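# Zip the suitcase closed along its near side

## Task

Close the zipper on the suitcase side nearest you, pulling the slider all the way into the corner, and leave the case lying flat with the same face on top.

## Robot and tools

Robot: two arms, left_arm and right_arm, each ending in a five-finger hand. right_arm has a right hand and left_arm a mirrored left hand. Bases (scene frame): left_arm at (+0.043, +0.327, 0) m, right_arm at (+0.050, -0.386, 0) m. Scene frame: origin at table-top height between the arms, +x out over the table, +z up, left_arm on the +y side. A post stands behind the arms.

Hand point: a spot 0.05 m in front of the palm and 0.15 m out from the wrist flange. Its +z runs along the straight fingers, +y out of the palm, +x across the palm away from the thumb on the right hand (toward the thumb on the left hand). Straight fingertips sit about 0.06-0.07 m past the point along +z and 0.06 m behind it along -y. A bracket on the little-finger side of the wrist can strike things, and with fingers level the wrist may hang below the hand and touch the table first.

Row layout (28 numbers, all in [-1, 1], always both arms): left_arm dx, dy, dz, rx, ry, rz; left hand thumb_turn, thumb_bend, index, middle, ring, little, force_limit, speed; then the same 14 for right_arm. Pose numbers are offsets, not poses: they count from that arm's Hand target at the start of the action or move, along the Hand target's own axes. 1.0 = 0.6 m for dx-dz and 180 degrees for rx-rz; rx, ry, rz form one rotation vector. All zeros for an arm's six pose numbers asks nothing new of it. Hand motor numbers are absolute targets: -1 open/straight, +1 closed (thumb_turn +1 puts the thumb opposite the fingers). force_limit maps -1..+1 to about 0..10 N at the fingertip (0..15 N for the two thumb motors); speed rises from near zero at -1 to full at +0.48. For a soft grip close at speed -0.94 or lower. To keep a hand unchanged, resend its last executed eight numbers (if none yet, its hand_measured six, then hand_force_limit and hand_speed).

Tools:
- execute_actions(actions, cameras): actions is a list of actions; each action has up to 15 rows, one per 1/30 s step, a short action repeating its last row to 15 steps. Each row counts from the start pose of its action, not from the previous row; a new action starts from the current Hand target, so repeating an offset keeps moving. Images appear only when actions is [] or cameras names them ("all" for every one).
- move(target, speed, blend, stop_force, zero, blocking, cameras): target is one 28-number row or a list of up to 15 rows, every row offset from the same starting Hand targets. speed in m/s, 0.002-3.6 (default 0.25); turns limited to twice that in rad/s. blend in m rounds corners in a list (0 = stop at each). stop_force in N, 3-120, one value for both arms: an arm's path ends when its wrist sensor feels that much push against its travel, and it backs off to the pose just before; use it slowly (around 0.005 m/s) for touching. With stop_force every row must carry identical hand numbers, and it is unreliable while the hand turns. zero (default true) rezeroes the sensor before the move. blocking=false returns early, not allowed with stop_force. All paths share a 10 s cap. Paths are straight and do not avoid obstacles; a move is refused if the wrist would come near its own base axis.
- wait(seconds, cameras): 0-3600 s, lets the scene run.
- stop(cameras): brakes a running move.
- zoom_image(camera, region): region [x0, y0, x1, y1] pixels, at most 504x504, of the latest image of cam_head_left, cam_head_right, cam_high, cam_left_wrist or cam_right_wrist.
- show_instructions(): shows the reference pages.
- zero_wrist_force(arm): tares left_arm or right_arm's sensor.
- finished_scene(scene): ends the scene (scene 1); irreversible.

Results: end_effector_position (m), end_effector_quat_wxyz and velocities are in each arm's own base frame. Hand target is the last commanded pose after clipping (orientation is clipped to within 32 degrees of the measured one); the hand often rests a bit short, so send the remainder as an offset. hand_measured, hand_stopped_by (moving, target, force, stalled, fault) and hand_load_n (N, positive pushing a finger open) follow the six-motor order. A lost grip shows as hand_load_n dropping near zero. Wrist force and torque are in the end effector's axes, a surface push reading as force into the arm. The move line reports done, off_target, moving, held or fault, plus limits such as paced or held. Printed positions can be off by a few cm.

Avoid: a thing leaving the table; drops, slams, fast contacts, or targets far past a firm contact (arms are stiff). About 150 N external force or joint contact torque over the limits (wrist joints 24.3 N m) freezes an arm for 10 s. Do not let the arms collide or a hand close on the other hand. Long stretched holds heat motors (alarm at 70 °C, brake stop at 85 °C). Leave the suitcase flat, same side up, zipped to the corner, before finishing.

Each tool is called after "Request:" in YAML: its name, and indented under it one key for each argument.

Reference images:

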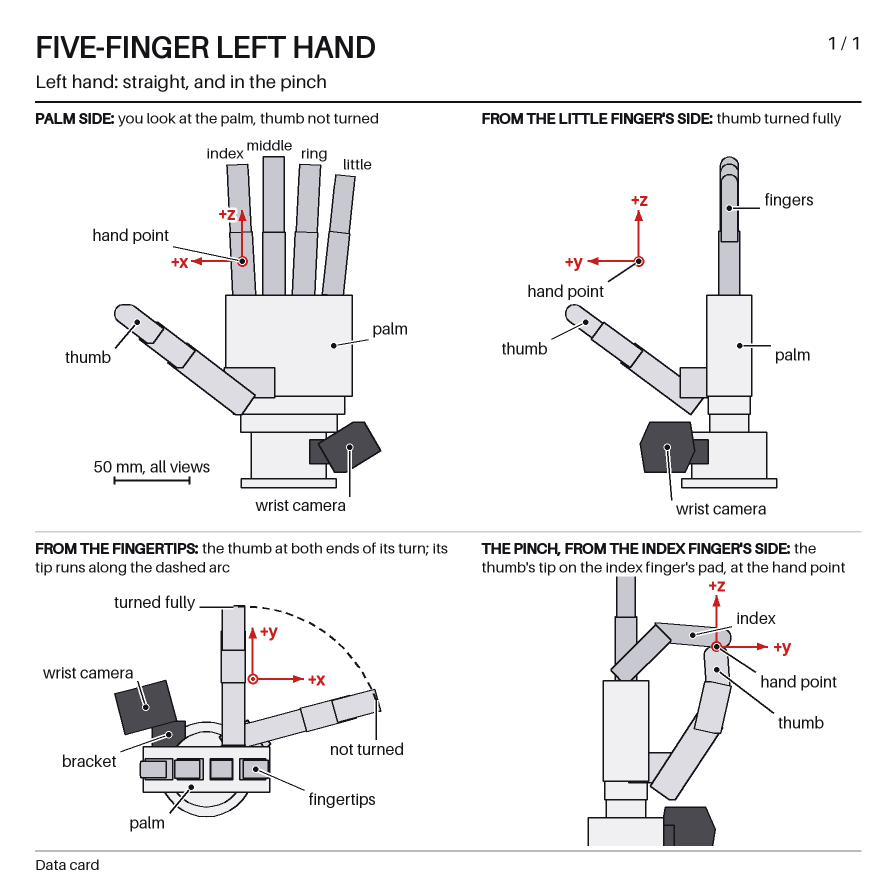

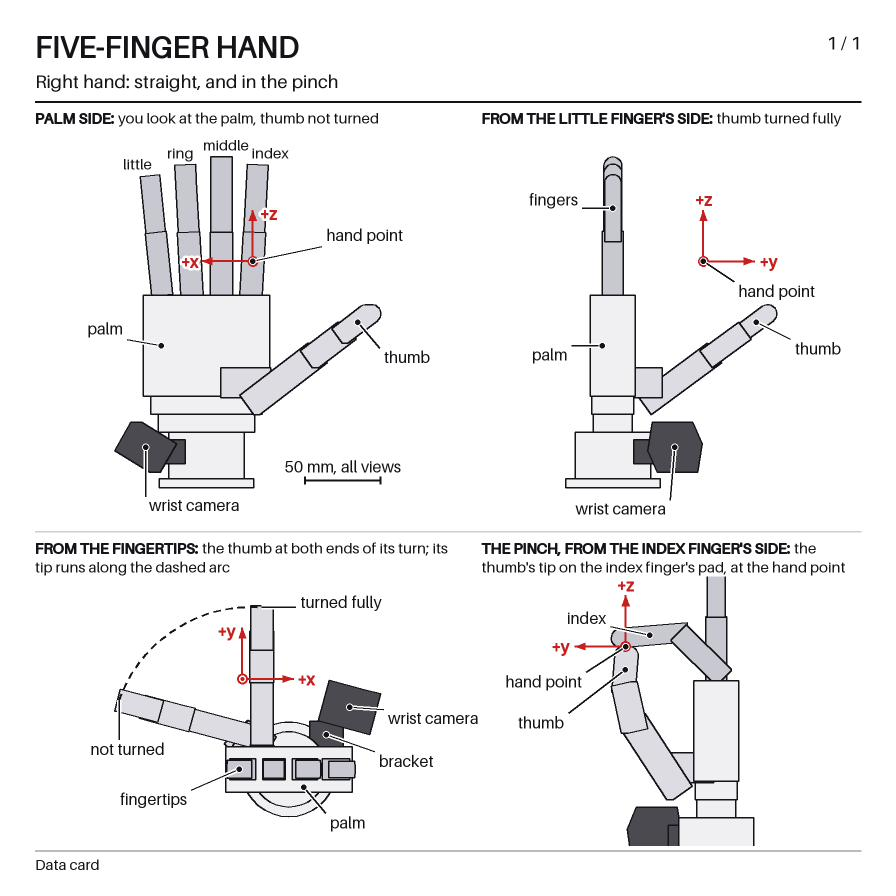

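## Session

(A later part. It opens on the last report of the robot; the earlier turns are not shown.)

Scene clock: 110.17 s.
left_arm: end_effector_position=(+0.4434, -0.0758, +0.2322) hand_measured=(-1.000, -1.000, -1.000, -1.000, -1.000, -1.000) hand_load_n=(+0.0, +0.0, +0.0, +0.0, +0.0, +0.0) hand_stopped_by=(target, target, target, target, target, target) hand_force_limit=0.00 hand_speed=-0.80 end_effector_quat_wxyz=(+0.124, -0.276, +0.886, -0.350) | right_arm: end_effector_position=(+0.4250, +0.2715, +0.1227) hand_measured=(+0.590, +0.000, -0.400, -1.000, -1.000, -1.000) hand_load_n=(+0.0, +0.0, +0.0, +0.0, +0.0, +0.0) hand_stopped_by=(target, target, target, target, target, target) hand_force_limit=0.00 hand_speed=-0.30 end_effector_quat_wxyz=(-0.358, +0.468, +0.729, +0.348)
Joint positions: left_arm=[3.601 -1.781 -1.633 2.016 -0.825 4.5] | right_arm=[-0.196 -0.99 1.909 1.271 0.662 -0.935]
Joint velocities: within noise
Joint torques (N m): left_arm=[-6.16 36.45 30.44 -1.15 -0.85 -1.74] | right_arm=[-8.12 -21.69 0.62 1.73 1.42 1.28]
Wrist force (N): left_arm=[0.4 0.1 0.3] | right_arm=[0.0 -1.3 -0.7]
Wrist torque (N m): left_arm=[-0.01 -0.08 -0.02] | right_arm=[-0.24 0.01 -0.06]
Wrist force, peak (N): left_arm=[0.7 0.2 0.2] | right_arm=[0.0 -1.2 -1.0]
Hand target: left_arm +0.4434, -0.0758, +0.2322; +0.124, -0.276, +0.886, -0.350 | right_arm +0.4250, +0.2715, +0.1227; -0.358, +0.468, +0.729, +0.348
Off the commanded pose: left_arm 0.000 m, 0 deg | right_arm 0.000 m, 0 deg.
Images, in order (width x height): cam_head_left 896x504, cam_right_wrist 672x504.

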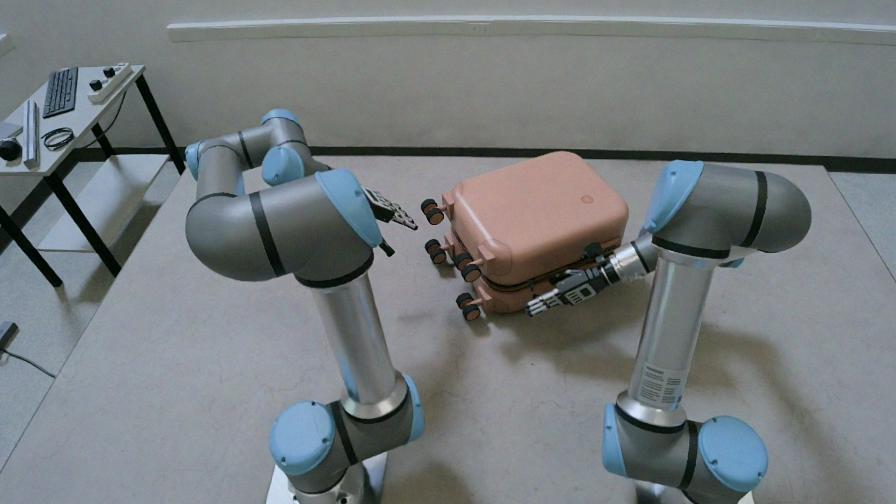

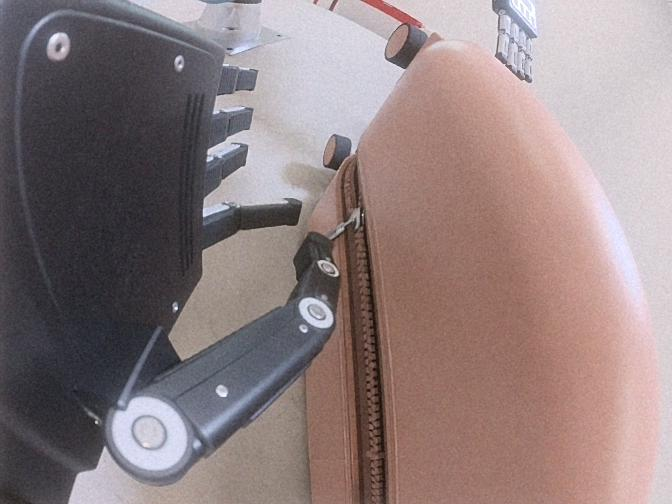

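Request:
move:
  target: [0,0,0,0,0,0,-1,-1,-1,-1,-1,-1,0,-0.8,-0.023,-0.08,0.0033,0,0,0,0.59,0,-0.4,-1,-1,-1,0,-0.3]
  speed: 0.15
  cameras: ["all"]

Request:
zoom_image:
  camera: "cam_right_wrist"
  region: [300, 140, 500, 290]

Request:
zoom_image:
  camera: "cam_high"
  region: [400, 220, 580, 355]

Scene clock: 115.93 s.
left_arm: end_effector_position=(+0.4434, -0.0758, +0.2322) hand_measured=(-1.000, -1.000, -1.000, -1.000, -1.000, -1.000) hand_load_n=(+0.0, +0.0, +0.0, +0.0, +0.0, +0.0) hand_stopped_by=(target, target, target, target, target, target) hand_force_limit=0.00 hand_speed=-0.80 end_effector_quat_wxyz=(+0.124, -0.276, +0.886, -0.350) | right_arm: end_effector_position=(+0.3841, +0.2519, +0.1017) hand_measured=(+0.590, +0.000, -0.400, -1.000, -1.000, -1.000) hand_load_n=(+0.0, +0.0, +0.0, +0.0, +0.0, +0.0) hand_stopped_by=(target, target, target, target, target, target) hand_force_limit=0.00 hand_speed=-0.30 end_effector_quat_wxyz=(-0.358, +0.468, +0.729, +0.348)
Joint positions: left_arm=[3.601 -1.781 -1.633 2.016 -0.825 4.5] | right_arm=[-0.274 -1.003 2.061 1.207 0.71 -1.033]
Joint torques (N m): left_arm=[-5.8 36.47 30.31 -1.2 -0.89 -1.77] | right_arm=[-2.07 -18.32 -1.78 2.47 -3.09 0.14]
Wrist force (N): left_arm=[0.6 0.3 0.0] | right_arm=[-0.1 -1.5 -0.7]
Wrist torque (N m): left_arm=[0.02 -0.12 -0.01] | right_arm=[-0.26 0.01 -0.12]
Wrist force, peak (N): left_arm=[0.8 0.2 0.1] | right_arm=[-0.4 -2.7 -0.5]
Hand target: left_arm +0.4434, -0.0758, +0.2322; +0.124, -0.276, +0.886, -0.350 | right_arm +0.3841, +0.2519, +0.1017; -0.358, +0.468, +0.729, +0.348
Off the commanded pose: left_arm 0.000 m, 0 deg | right_arm 0.000 m, 0 deg.
move: done

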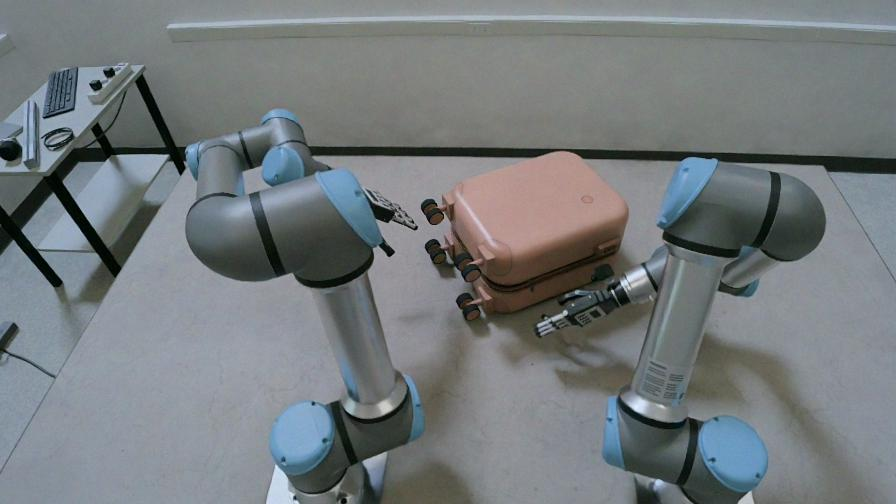

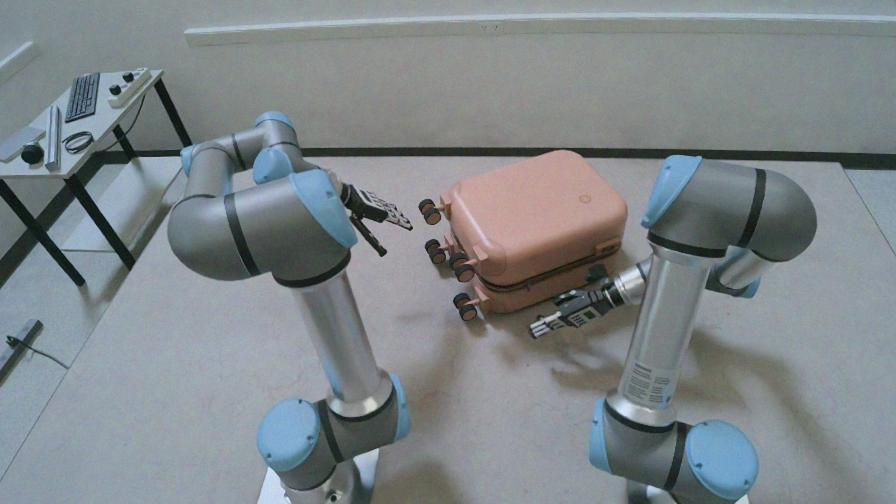

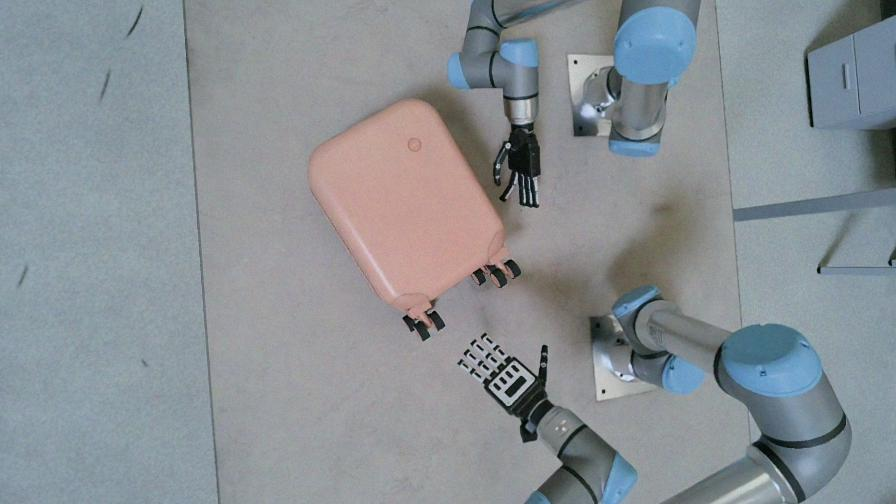

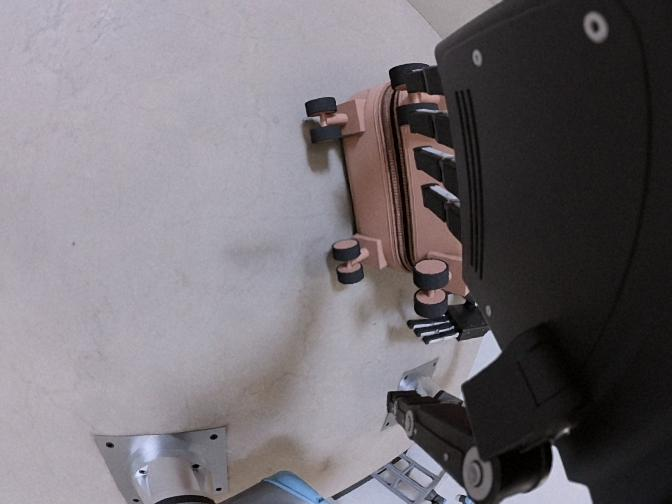

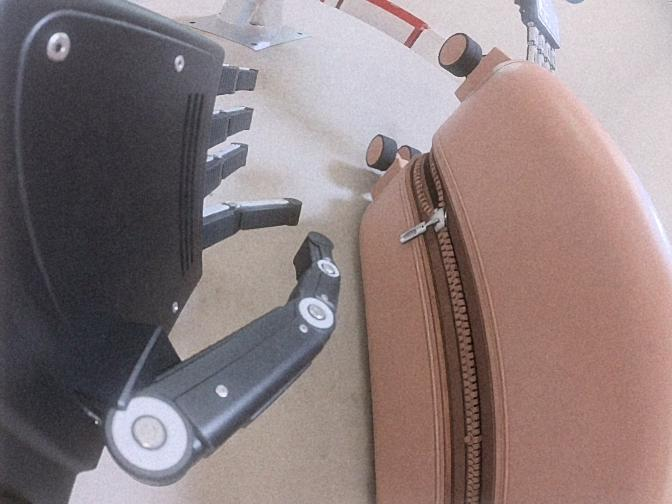

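Scaled by 2.520 from the camera's image (finer frame: 960x720).

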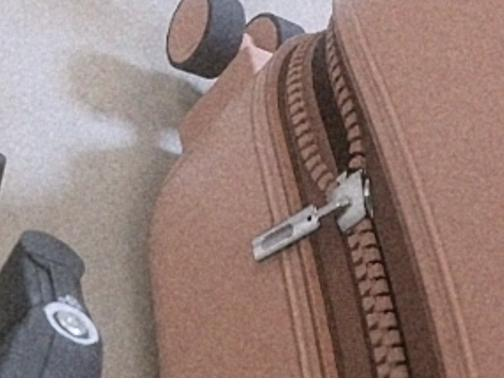

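Scaled by 2.800 from the camera's image (finer frame: 1280x720).

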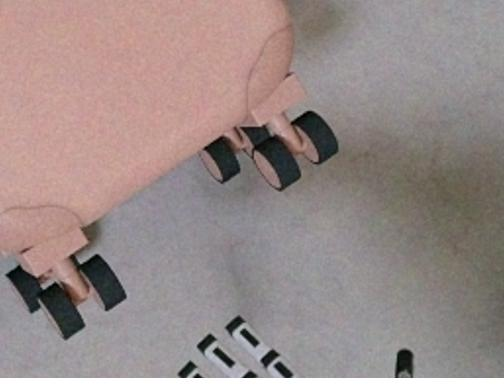

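Request:
zoom_image:
  camera: "cam_head_left"
  region: [480, 240, 600, 340]

Request:
zoom_image:
  camera: "cam_head_right"
  region: [480, 240, 600, 340]

Scaled by 4.200 from the camera's image (finer frame: 1280x720).

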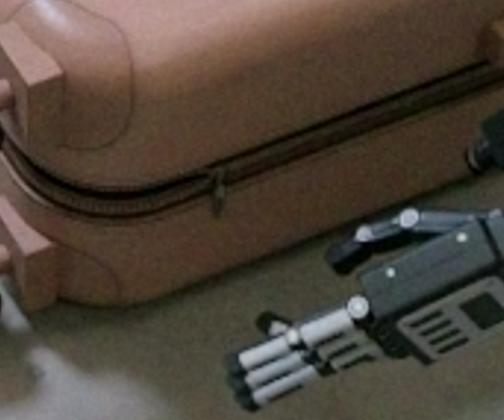

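Scaled by 4.200 from the camera's image (finer frame: 1280x720).

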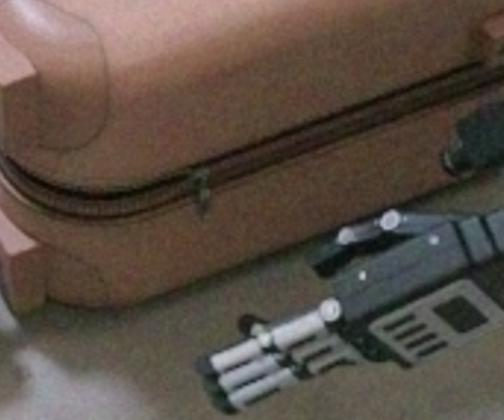

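Request:
move:
  target:
    - [0,0,0,0,0,0,-1,-1,-1,-1,-1,-1,0,-0.8,0,0,0,0,0,0,1,0,-1,-1,-1,-1,0,0]
    - [0,0,0,0,0,0,-1,-1,-1,-1,-1,-1,0,-0.8,-0.0077,0.083,0.02,0,0,0,1,0,-1,-1,-1,-1,0,0]
  speed: 0.12
  cameras: ["cam_right_wrist","cam_head_left"]

Request:
zoom_image:
  camera: "cam_head_left"
  region: [480, 240, 600, 340]

Request:
zoom_image:
  camera: "cam_right_wrist"
  region: [260, 120, 460, 270]

Scene clock: 133.07 s.
left_arm: end_effector_position=(+0.4434, -0.0758, +0.2322) hand_measured=(-1.000, -1.000, -1.000, -1.000, -1.000, -1.000) hand_load_n=(+0.0, +0.0, +0.0, -0.5, -0.5, +0.0) hand_stopped_by=(target, target, target, target, target, target) hand_force_limit=0.00 hand_speed=-0.80 end_effector_quat_wxyz=(+0.124, -0.276, +0.886, -0.350) | right_arm: end_effector_position=(+0.4295, +0.2759, +0.1003) hand_measured=(+1.000, +0.000, -1.000, -1.000, -1.000, -1.000) hand_load_n=(+0.5, +0.0, +0.0, +0.0, +0.0, +0.0) hand_stopped_by=(target, target, target, target, target, target) hand_force_limit=0.00 hand_speed=0.00 end_effector_quat_wxyz=(-0.358, +0.468, +0.729, +0.348)
Joint positions: left_arm=[3.601 -1.781 -1.633 2.016 -0.825 4.5] | right_arm=[-0.183 -0.938 1.895 1.219 0.654 -0.918]
Joint torques (N m): left_arm=[-6.03 36.64 30.41 -1.06 -0.85 -1.78] | right_arm=[-1.99 -35.95 -12.55 1.73 1.42 0.28]
Wrist force (N): left_arm=[0.5 0.2 0.1] | right_arm=[0.1 -1.0 -0.7]
Wrist torque (N m): left_arm=[0.01 -0.10 -0.02] | right_arm=[-0.20 -0.02 0.00]
Wrist force, peak (N): left_arm=[0.9 0.1 0.0] | right_arm=[0.1 -2.2 -1.2]
Hand target: left_arm +0.4434, -0.0758, +0.2322; +0.124, -0.276, +0.886, -0.350 | right_arm +0.4295, +0.2759, +0.1004; -0.358, +0.468, +0.729, +0.348
Off the commanded pose: left_arm 0.000 m, 0 deg | right_arm 0.000 m, 0 deg.
move: done
Images, in order (width x height): cam_head_left 896x504, cam_right_wrist 672x504.

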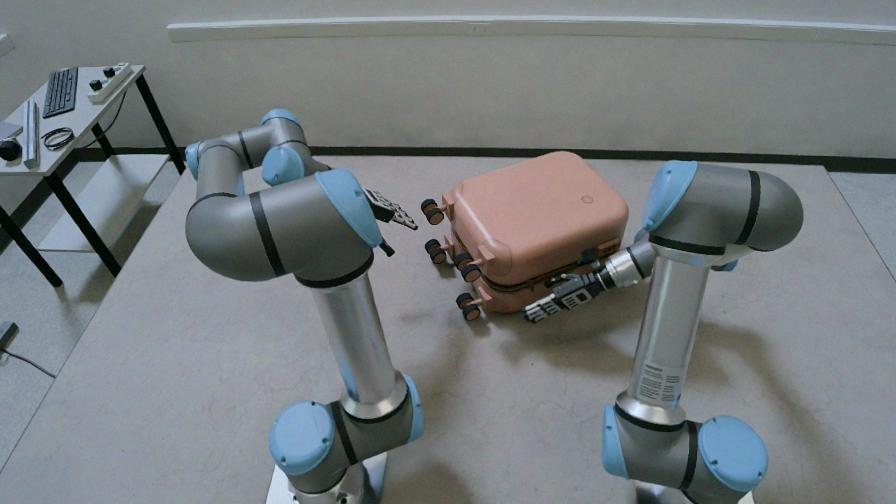

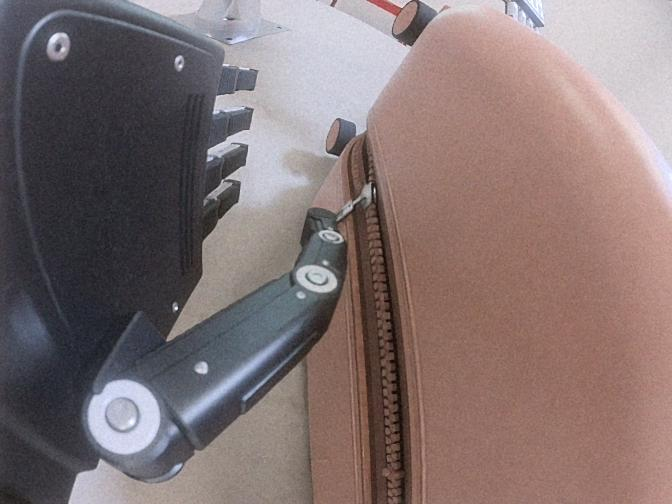

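Scaled by 4.200 from the camera's image (finer frame: 1280x720).

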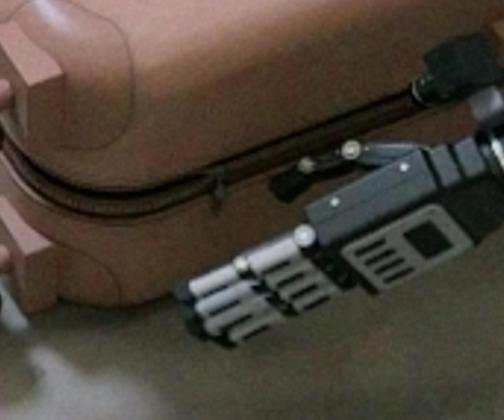

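Scaled by 2.520 from the camera's image (finer frame: 960x720).

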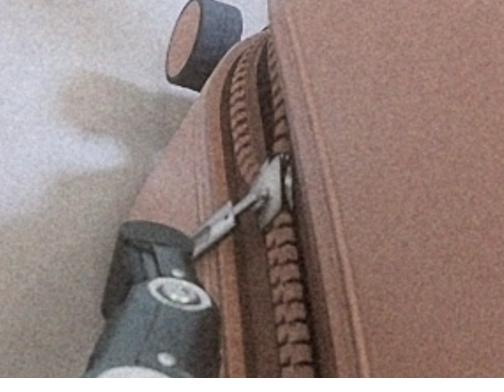

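Request:
move:
  target: [0,0,0,0,0,0,-1,-1,-1,-1,-1,-1,0,-0.8,-0.0093,0.0555,0.0167,0,0,0,1,0,-1,-1,-1,-1,0,0]
  speed: 0.02
  stop_force: 4
  cameras: ["cam_right_wrist","cam_head_left"]

Request:
zoom_image:
  camera: "cam_head_left"
  region: [480, 240, 600, 340]

Request:
zoom_image:
  camera: "cam_right_wrist"
  region: [260, 120, 460, 270]

Scene clock: 135.60 s.
left_arm: end_effector_position=(+0.4434, -0.0758, +0.2322) hand_measured=(-1.000, -1.000, -1.000, -1.000, -1.000, -1.000) hand_load_n=(-0.5, +0.0, +0.0, +0.0, +0.0, +0.0) hand_stopped_by=(target, target, target, target, target, target) hand_force_limit=0.00 hand_speed=-0.80 end_effector_quat_wxyz=(+0.124, -0.276, +0.886, -0.350) | right_arm: end_effector_position=(+0.4460, +0.2849, +0.0982) hand_measured=(+1.000, +0.000, -1.000, -1.000, -1.000, -1.000) hand_load_n=(+0.0, +0.0, +0.0, +0.0, +0.0, +0.0) hand_stopped_by=(target, target, target, target, target, target) hand_force_limit=0.00 hand_speed=0.00 end_effector_quat_wxyz=(-0.358, +0.468, +0.729, +0.348)
Joint positions: left_arm=[3.601 -1.781 -1.633 2.016 -0.825 4.5] | right_arm=[-0.154 -0.909 1.832 1.221 0.639 -0.878]
Joint torques (N m): left_arm=[-5.82 36.56 30.36 -1.1 -0.84 -1.78] | right_arm=[-8.87 -41.84 -14.18 1.57 1.63 1.52]
Wrist force (N): left_arm=[0.5 0.2 0.1] | right_arm=[-0.1 -1.0 -0.8]
Wrist torque (N m): left_arm=[0.01 -0.11 -0.01] | right_arm=[-0.17 0.01 -0.02]
Wrist force, peak (N): left_arm=[0.5 0.5 0.2] | right_arm=[-2.5 -7.4 -5.1]
Hand target: left_arm +0.4434, -0.0758, +0.2322; +0.124, -0.276, +0.886, -0.350 | right_arm +0.4461, +0.2849, +0.0982; -0.358, +0.468, +0.729, +0.348 (not the last commanded pose)
Off the commanded pose: left_arm 0.000 m, 0 deg | right_arm 0.016 m, 0 deg.
move: contact (right_arm)
Images, in order (width x height): cam_head_left 896x504, cam_right_wrist 672x504.

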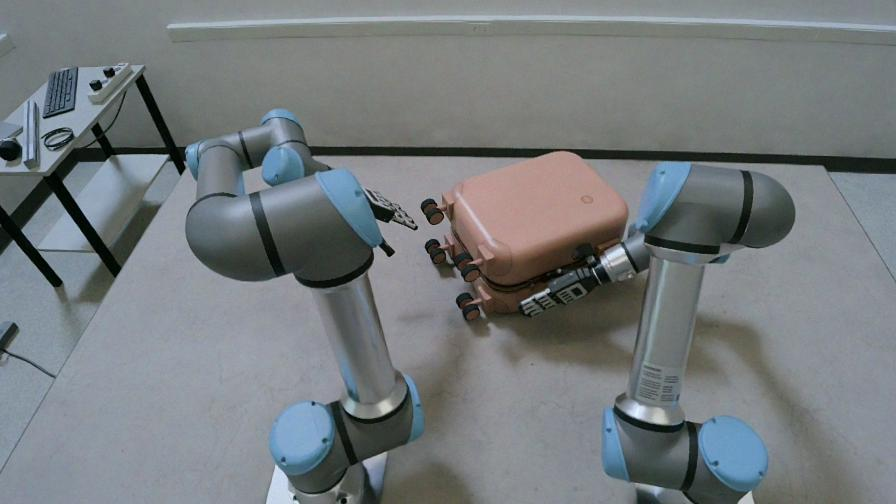

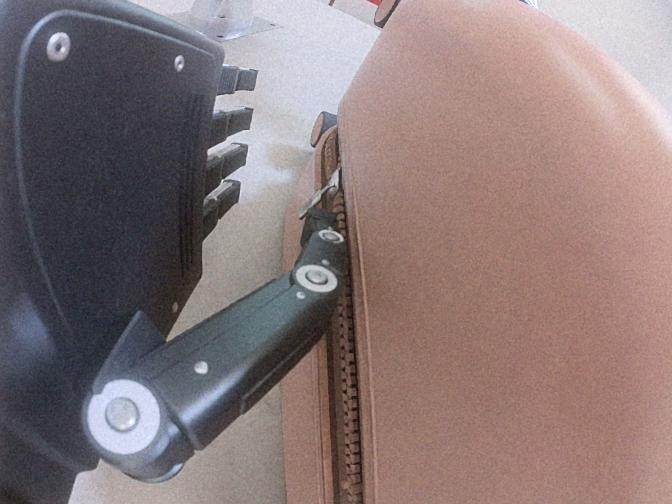

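Scaled by 4.200 from the camera's image (finer frame: 1280x720).

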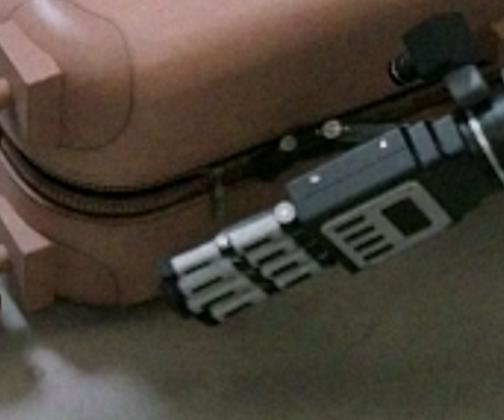

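Scaled by 2.520 from the camera's image (finer frame: 960x720).

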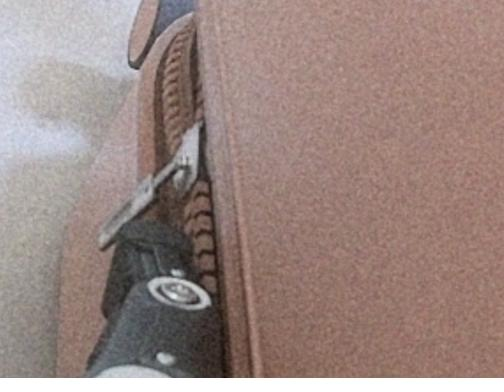

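Request:
move:
  target: [0,0,0,0,0,0,-1,-1,-1,-1,-1,-1,0,-0.8,0.0263,-0.0083,0.0417,0,0,0,1,0,-1,-1,-1,-1,0,0]
  speed: 0.02
  stop_force: 15
  cameras: ["cam_right_wrist","cam_head_left"]

Request:
zoom_image:
  camera: "cam_head_left"
  region: [480, 240, 600, 340]

Request:
zoom_image:
  camera: "cam_right_wrist"
  region: [260, 120, 460, 270]

Scene clock: 138.70 s.
left_arm: end_effector_position=(+0.4434, -0.0758, +0.2322) hand_measured=(-1.000, -1.000, -1.000, -1.000, -1.000, -1.000) hand_load_n=(+0.0, +0.0, +0.0, +0.0, +0.0, +0.0) hand_stopped_by=(target, target, target, target, target, target) hand_force_limit=0.00 hand_speed=-0.80 end_effector_quat_wxyz=(+0.124, -0.276, +0.886, -0.350) | right_arm: end_effector_position=(+0.4317, +0.3112, +0.0982) hand_measured=(+1.000, +0.000, -1.000, -1.000, -1.000, -1.000) hand_load_n=(+0.0, +0.0, +0.0, +0.0, +0.0, +0.0) hand_stopped_by=(target, target, target, target, target, target) hand_force_limit=0.00 hand_speed=0.00 end_effector_quat_wxyz=(-0.358, +0.468, +0.729, +0.348)
Joint positions: left_arm=[3.601 -1.781 -1.633 2.016 -0.825 4.5] | right_arm=[-0.095 -0.93 1.85 1.154 0.608 -0.791]
Joint torques (N m): left_arm=[-5.94 36.43 30.05 -1.1 -0.77 -1.71] | right_arm=[-8.61 -23.52 -19.59 4.46 1.54 -1.11]
Wrist force (N): left_arm=[0.6 0.2 0.2] | right_arm=[0.2 -0.9 -0.6]
Wrist torque (N m): left_arm=[0.02 -0.12 -0.01] | right_arm=[-0.19 -0.06 -0.04]
Wrist force, peak (N): left_arm=[0.7 0.1 0.4] | right_arm=[-0.1 -1.1 -1.3]
Hand target: left_arm +0.4434, -0.0758, +0.2322; +0.124, -0.276, +0.886, -0.350 | right_arm +0.4317, +0.3112, +0.0982; -0.358, +0.468, +0.729, +0.348
Off the commanded pose: left_arm 0.000 m, 0 deg | right_arm 0.000 m, 0 deg.
move: done
Images, in order (width x height): cam_head_left 896x504, cam_right_wrist 672x504.

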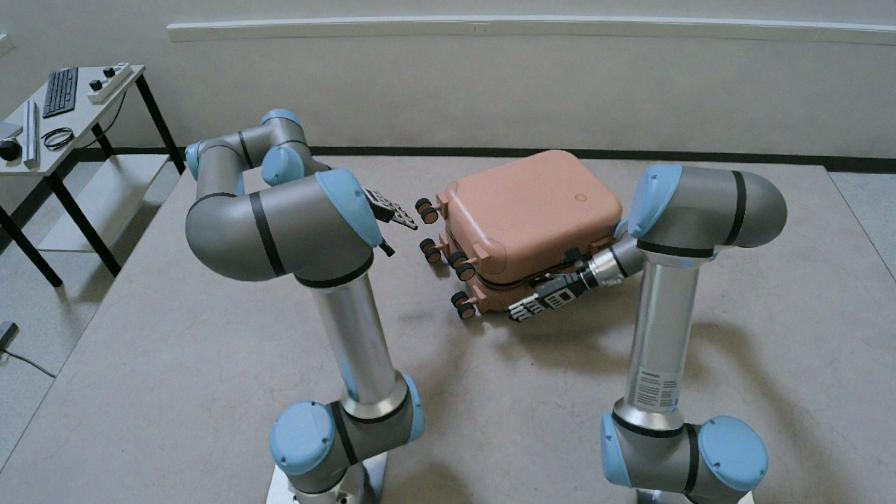

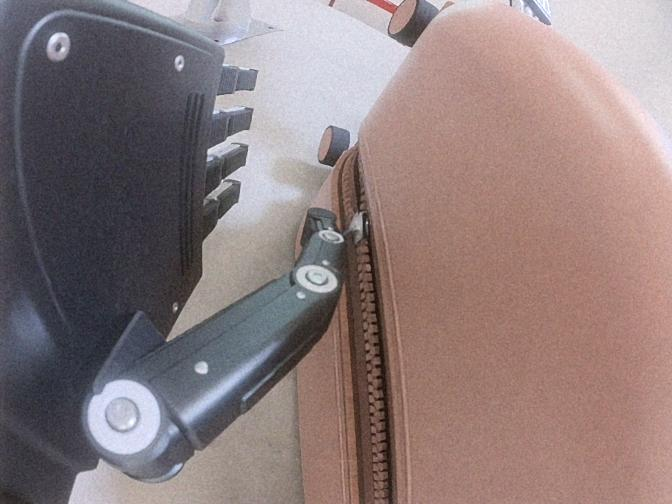

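Scaled by 4.200 from the camera's image (finer frame: 1280x720).

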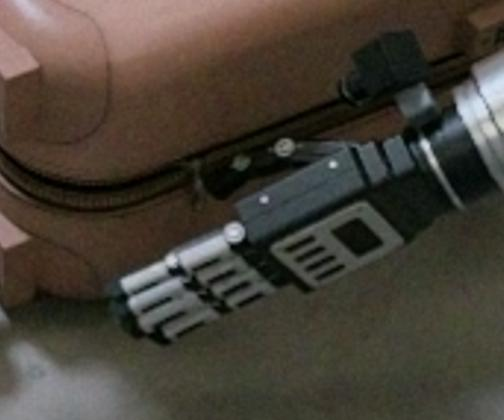

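Scaled by 2.520 from the camera's image (finer frame: 960x720).

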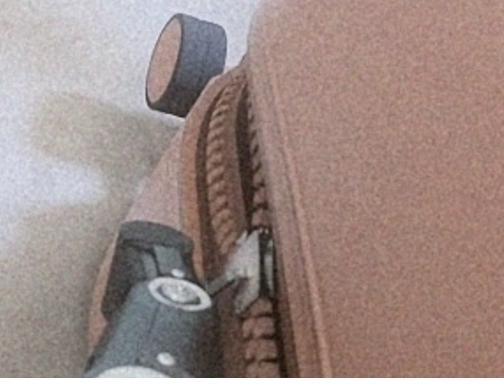

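Request:
execute_actions:
  actions: []
  cameras: ["cam_high","cam_head_right"]

Request:
zoom_image:
  camera: "cam_high"
  region: [340, 40, 640, 320]

Request:
zoom_image:
  camera: "cam_head_right"
  region: [420, 140, 700, 340]

Scene clock: 139.73 s.
left_arm: end_effector_position=(+0.4434, -0.0758, +0.2322) hand_measured=(-1.000, -1.000, -1.000, -1.000, -1.000, -1.000) hand_load_n=(+0.0, -0.5, +0.0, +0.0, +0.0, +0.0) hand_stopped_by=(target, target, target, target, target, target) hand_force_limit=0.00 hand_speed=-0.80 end_effector_quat_wxyz=(+0.124, -0.276, +0.886, -0.350) | right_arm: end_effector_position=(+0.4317, +0.3112, +0.0982) hand_measured=(+1.000, +0.000, -1.000, -1.000, -1.000, -1.000) hand_load_n=(+0.0, +0.0, +0.0, +0.0, +0.0, -0.5) hand_stopped_by=(target, target, target, target, target, target) hand_force_limit=0.00 hand_speed=0.00 end_effector_quat_wxyz=(-0.358, +0.468, +0.729, +0.348)
Joint positions: left_arm=[3.601 -1.781 -1.633 2.016 -0.825 4.5] | right_arm=[-0.095 -0.93 1.85 1.154 0.608 -0.791]
Joint velocities: within noise
Joint torques (N m): left_arm=[-5.57 36.84 30.42 -1.22 -0.77 -1.73] | right_arm=[-7.93 -22.7 -21.92 4.26 1.29 -1.25]
Wrist force (N): left_arm=[0.7 0.0 0.2] | right_arm=[0.1 -0.8 -0.7]
Wrist torque (N m): left_arm=[-0.02 -0.13 0.00] | right_arm=[-0.18 -0.03 -0.05]
Wrist force, peak (N): left_arm=[0.7 0.2 0.3] | right_arm=[0.4 -1.2 -0.5]
Hand target: left_arm +0.4434, -0.0758, +0.2322; +0.124, -0.276, +0.886, -0.350 | right_arm +0.4317, +0.3112, +0.0982; -0.358, +0.468, +0.729, +0.348
Off the commanded pose: left_arm 0.000 m, 0 deg | right_arm 0.000 m, 0 deg.
Images, in order (width x height): cam_head_right 896x504, cam_high 896x504.

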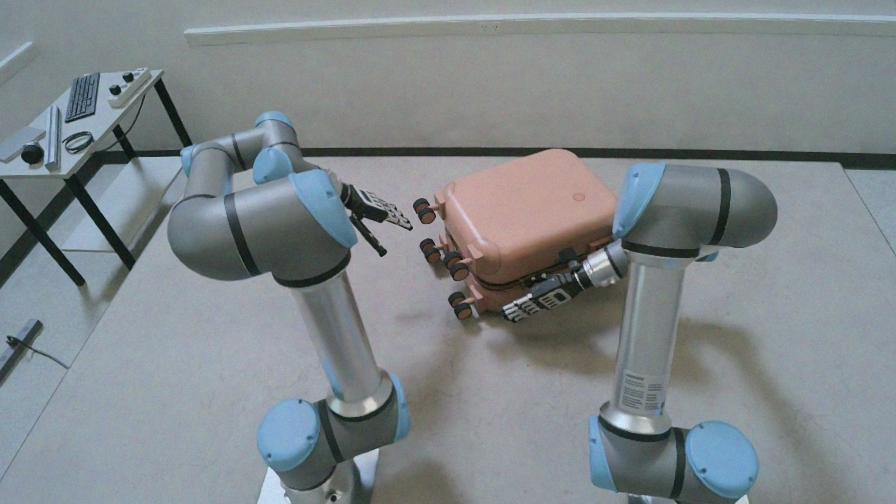

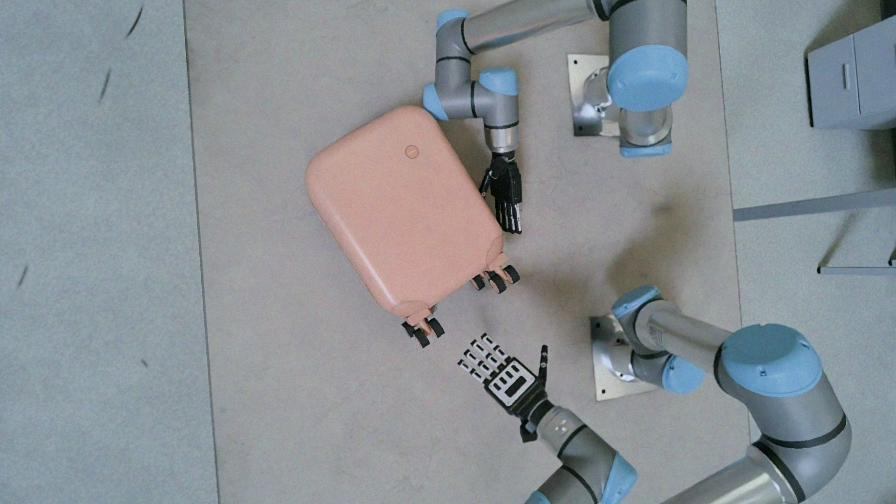

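Scaled by 1.680 from the camera's image (finer frame: 1280x720).

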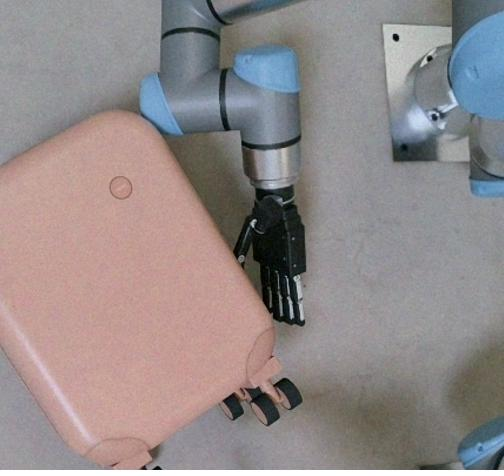

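Scaled by 1.800 from the camera's image (finer frame: 1280x720).

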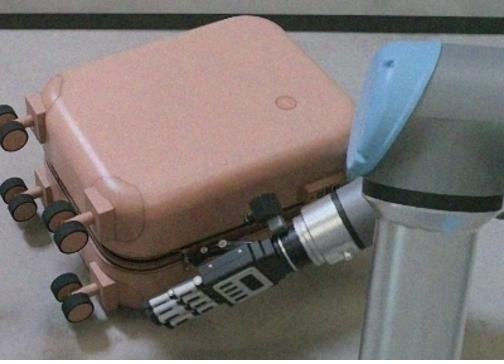

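Request:
move:
  target:
    - [0,0,0,0,0,0,-1,-1,-1,-1,-1,-1,0,-0.8,0.005,-0.081,-0.019,0,0,0,1,0,-1,-1,-1,-1,0,0]
    - [0,0,0,0,0,0,-1,-1,-1,-1,-1,-1,0,-0.8,0.1398,-0.2083,-0.1732,0,0,0,1,0,-1,-1,-1,-1,0,0]
  speed: 0.15
  blend: 0.02
  cameras: ["cam_high"]

Scene clock: 149.40 s.
left_arm: end_effector_position=(+0.4434, -0.0758, +0.2322) hand_measured=(-1.000, -1.000, -1.000, -1.000, -1.000, -1.000) hand_load_n=(+0.0, +0.0, +0.0, +0.0, +0.0, +0.0) hand_stopped_by=(target, target, target, target, target, target) hand_force_limit=0.00 hand_speed=-0.80 end_effector_quat_wxyz=(+0.124, -0.276, +0.886, -0.350) | right_arm: end_effector_position=(+0.3100, +0.2200, +0.1998) hand_measured=(+1.000, +0.000, -1.000, -1.000, -1.000, -1.000) hand_load_n=(+0.0, +0.0, +0.0, +0.0, +0.0, +0.0) hand_stopped_by=(target, target, target, target, target, target) hand_force_limit=0.00 hand_speed=0.00 end_effector_quat_wxyz=(-0.358, +0.468, +0.729, +0.348)
Joint positions: left_arm=[3.601 -1.781 -1.633 2.016 -0.825 4.5] | right_arm=[-0.46 -1.358 2.274 1.488 0.839 -1.225]
Joint torques (N m): left_arm=[-6.09 36.98 30.43 -1.06 -0.68 -1.76] | right_arm=[-4.67 -22.66 -20.16 4.01 -2.78 0.31]
Wrist force (N): left_arm=[0.5 0.0 0.1] | right_arm=[0.6 -1.2 -0.5]
Wrist torque (N m): left_arm=[-0.01 -0.10 -0.01] | right_arm=[-0.23 -0.11 -0.05]
Wrist force, peak (N): left_arm=[0.8 0.3 0.4] | right_arm=[1.4 -1.8 -1.0]
Hand target: left_arm +0.4434, -0.0758, +0.2322; +0.124, -0.276, +0.886, -0.350 | right_arm +0.3100, +0.2200, +0.1998; -0.358, +0.468, +0.729, +0.348
Off the commanded pose: left_arm 0.000 m, 0 deg | right_arm 0.000 m, 0 deg.
move: done

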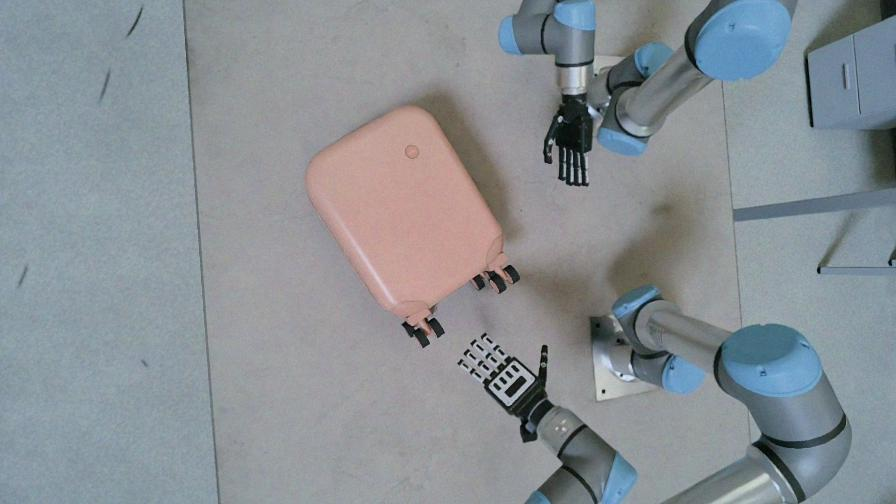

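Request:
move:
  target: [0,0,0,0,0,0,-1,-1,-1,-1,-1,-1,0,-0.8,0,0,0,-0.3981,0.1666,0.7609,1,0,-1,-1,-1,-1,0,0]
  speed: 0.4
  cameras: ["all"]

Scene clock: 153.87 s.
left_arm: end_effector_position=(+0.4434, -0.0758, +0.2322) hand_measured=(-1.000, -1.000, -1.000, -1.000, -1.000, -1.000) hand_load_n=(+0.0, +0.0, +0.0, +0.0, +0.0, +0.0) hand_stopped_by=(target, target, target, target, target, target) hand_force_limit=0.00 hand_speed=-0.80 end_effector_quat_wxyz=(+0.124, -0.276, +0.886, -0.350) | right_arm: end_effector_position=(+0.3100, +0.2200, +0.1998) hand_measured=(+1.000, +0.000, -1.000, -1.000, -1.000, -1.000) hand_load_n=(+0.0, +0.0, +0.0, +0.5, +0.0, +0.0) hand_stopped_by=(target, target, target, target, target, target) hand_force_limit=0.00 hand_speed=0.00 end_effector_quat_wxyz=(-0.294, +0.808, -0.479, +0.175)
Joint positions: left_arm=[3.601 -1.781 -1.633 2.016 -0.825 4.5] | right_arm=[0.021 -1.748 1.983 0.695 1.27 2.763]
Joint torques (N m): left_arm=[-5.9 36.73 30.24 -1.1 -0.76 -1.76] | right_arm=[-7.82 -14.23 -8.53 1.25 -2.06 1.78]
Wrist force (N): left_arm=[0.5 -0.1 0.0] | right_arm=[-0.1 0.3 -0.5]
Wrist torque (N m): left_arm=[-0.03 -0.10 -0.01] | right_arm=[0.06 0.03 0.13]
Wrist force, peak (N): left_arm=[0.7 0.4 0.2] | right_arm=[0.4 -1.3 -0.6]
Hand target: left_arm +0.4434, -0.0758, +0.2322; +0.124, -0.276, +0.886, -0.350 | right_arm +0.3100, +0.2200, +0.1998; -0.294, +0.808, -0.479, +0.175
Off the commanded pose: left_arm 0.000 m, 0 deg | right_arm 0.000 m, 0 deg.
move: done

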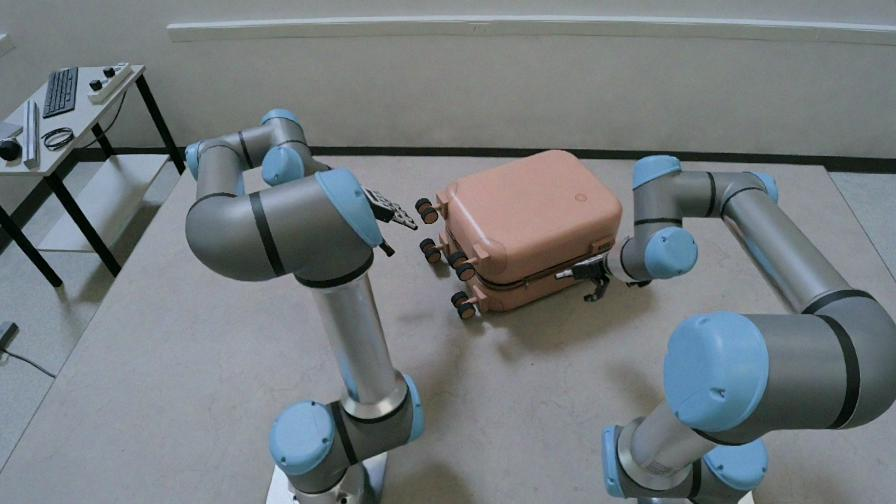

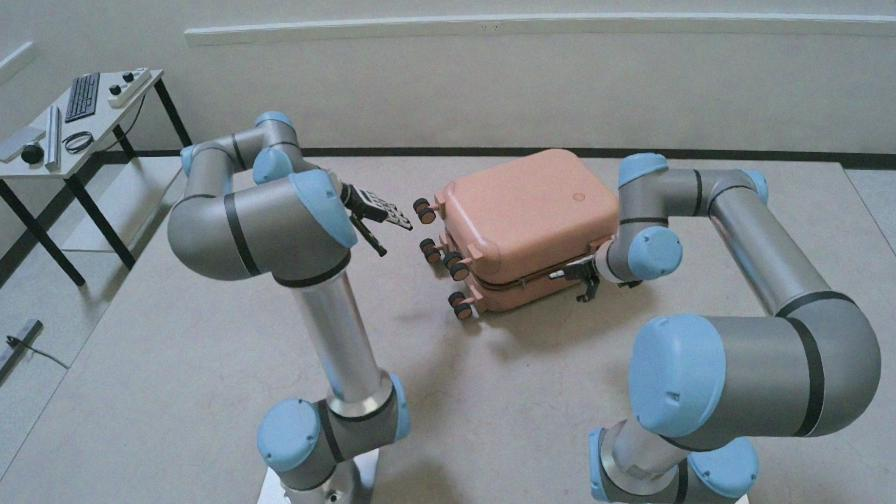

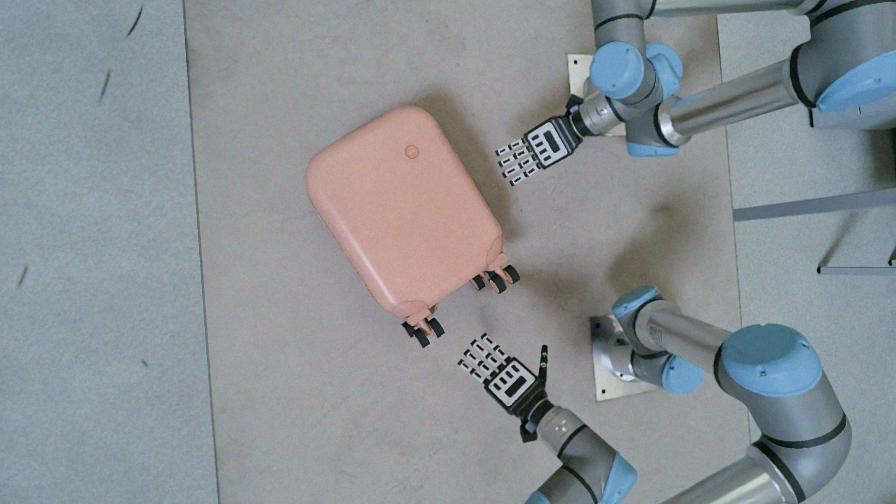

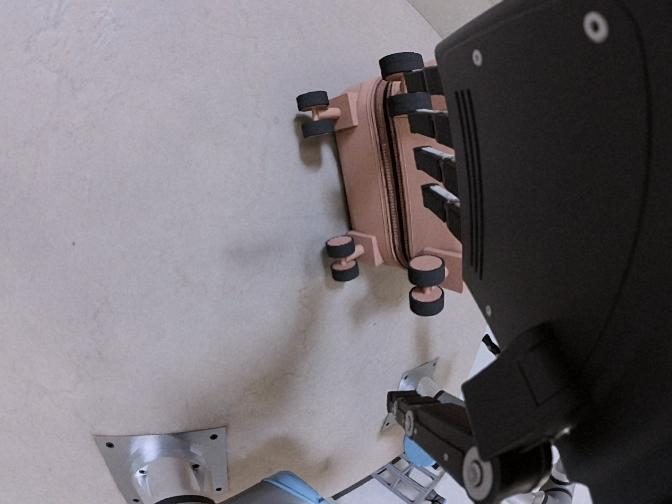

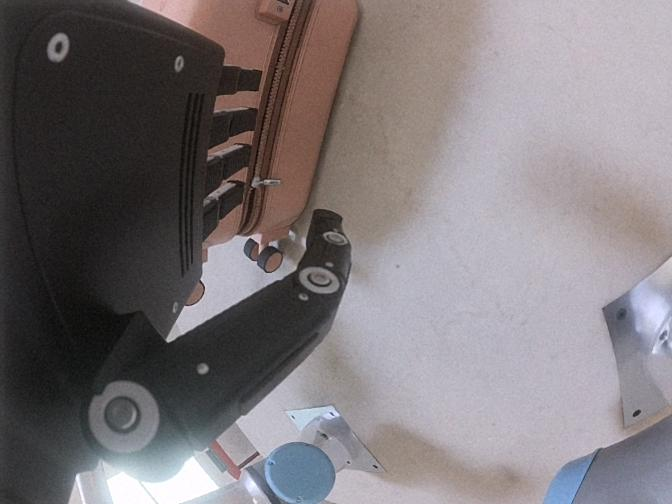

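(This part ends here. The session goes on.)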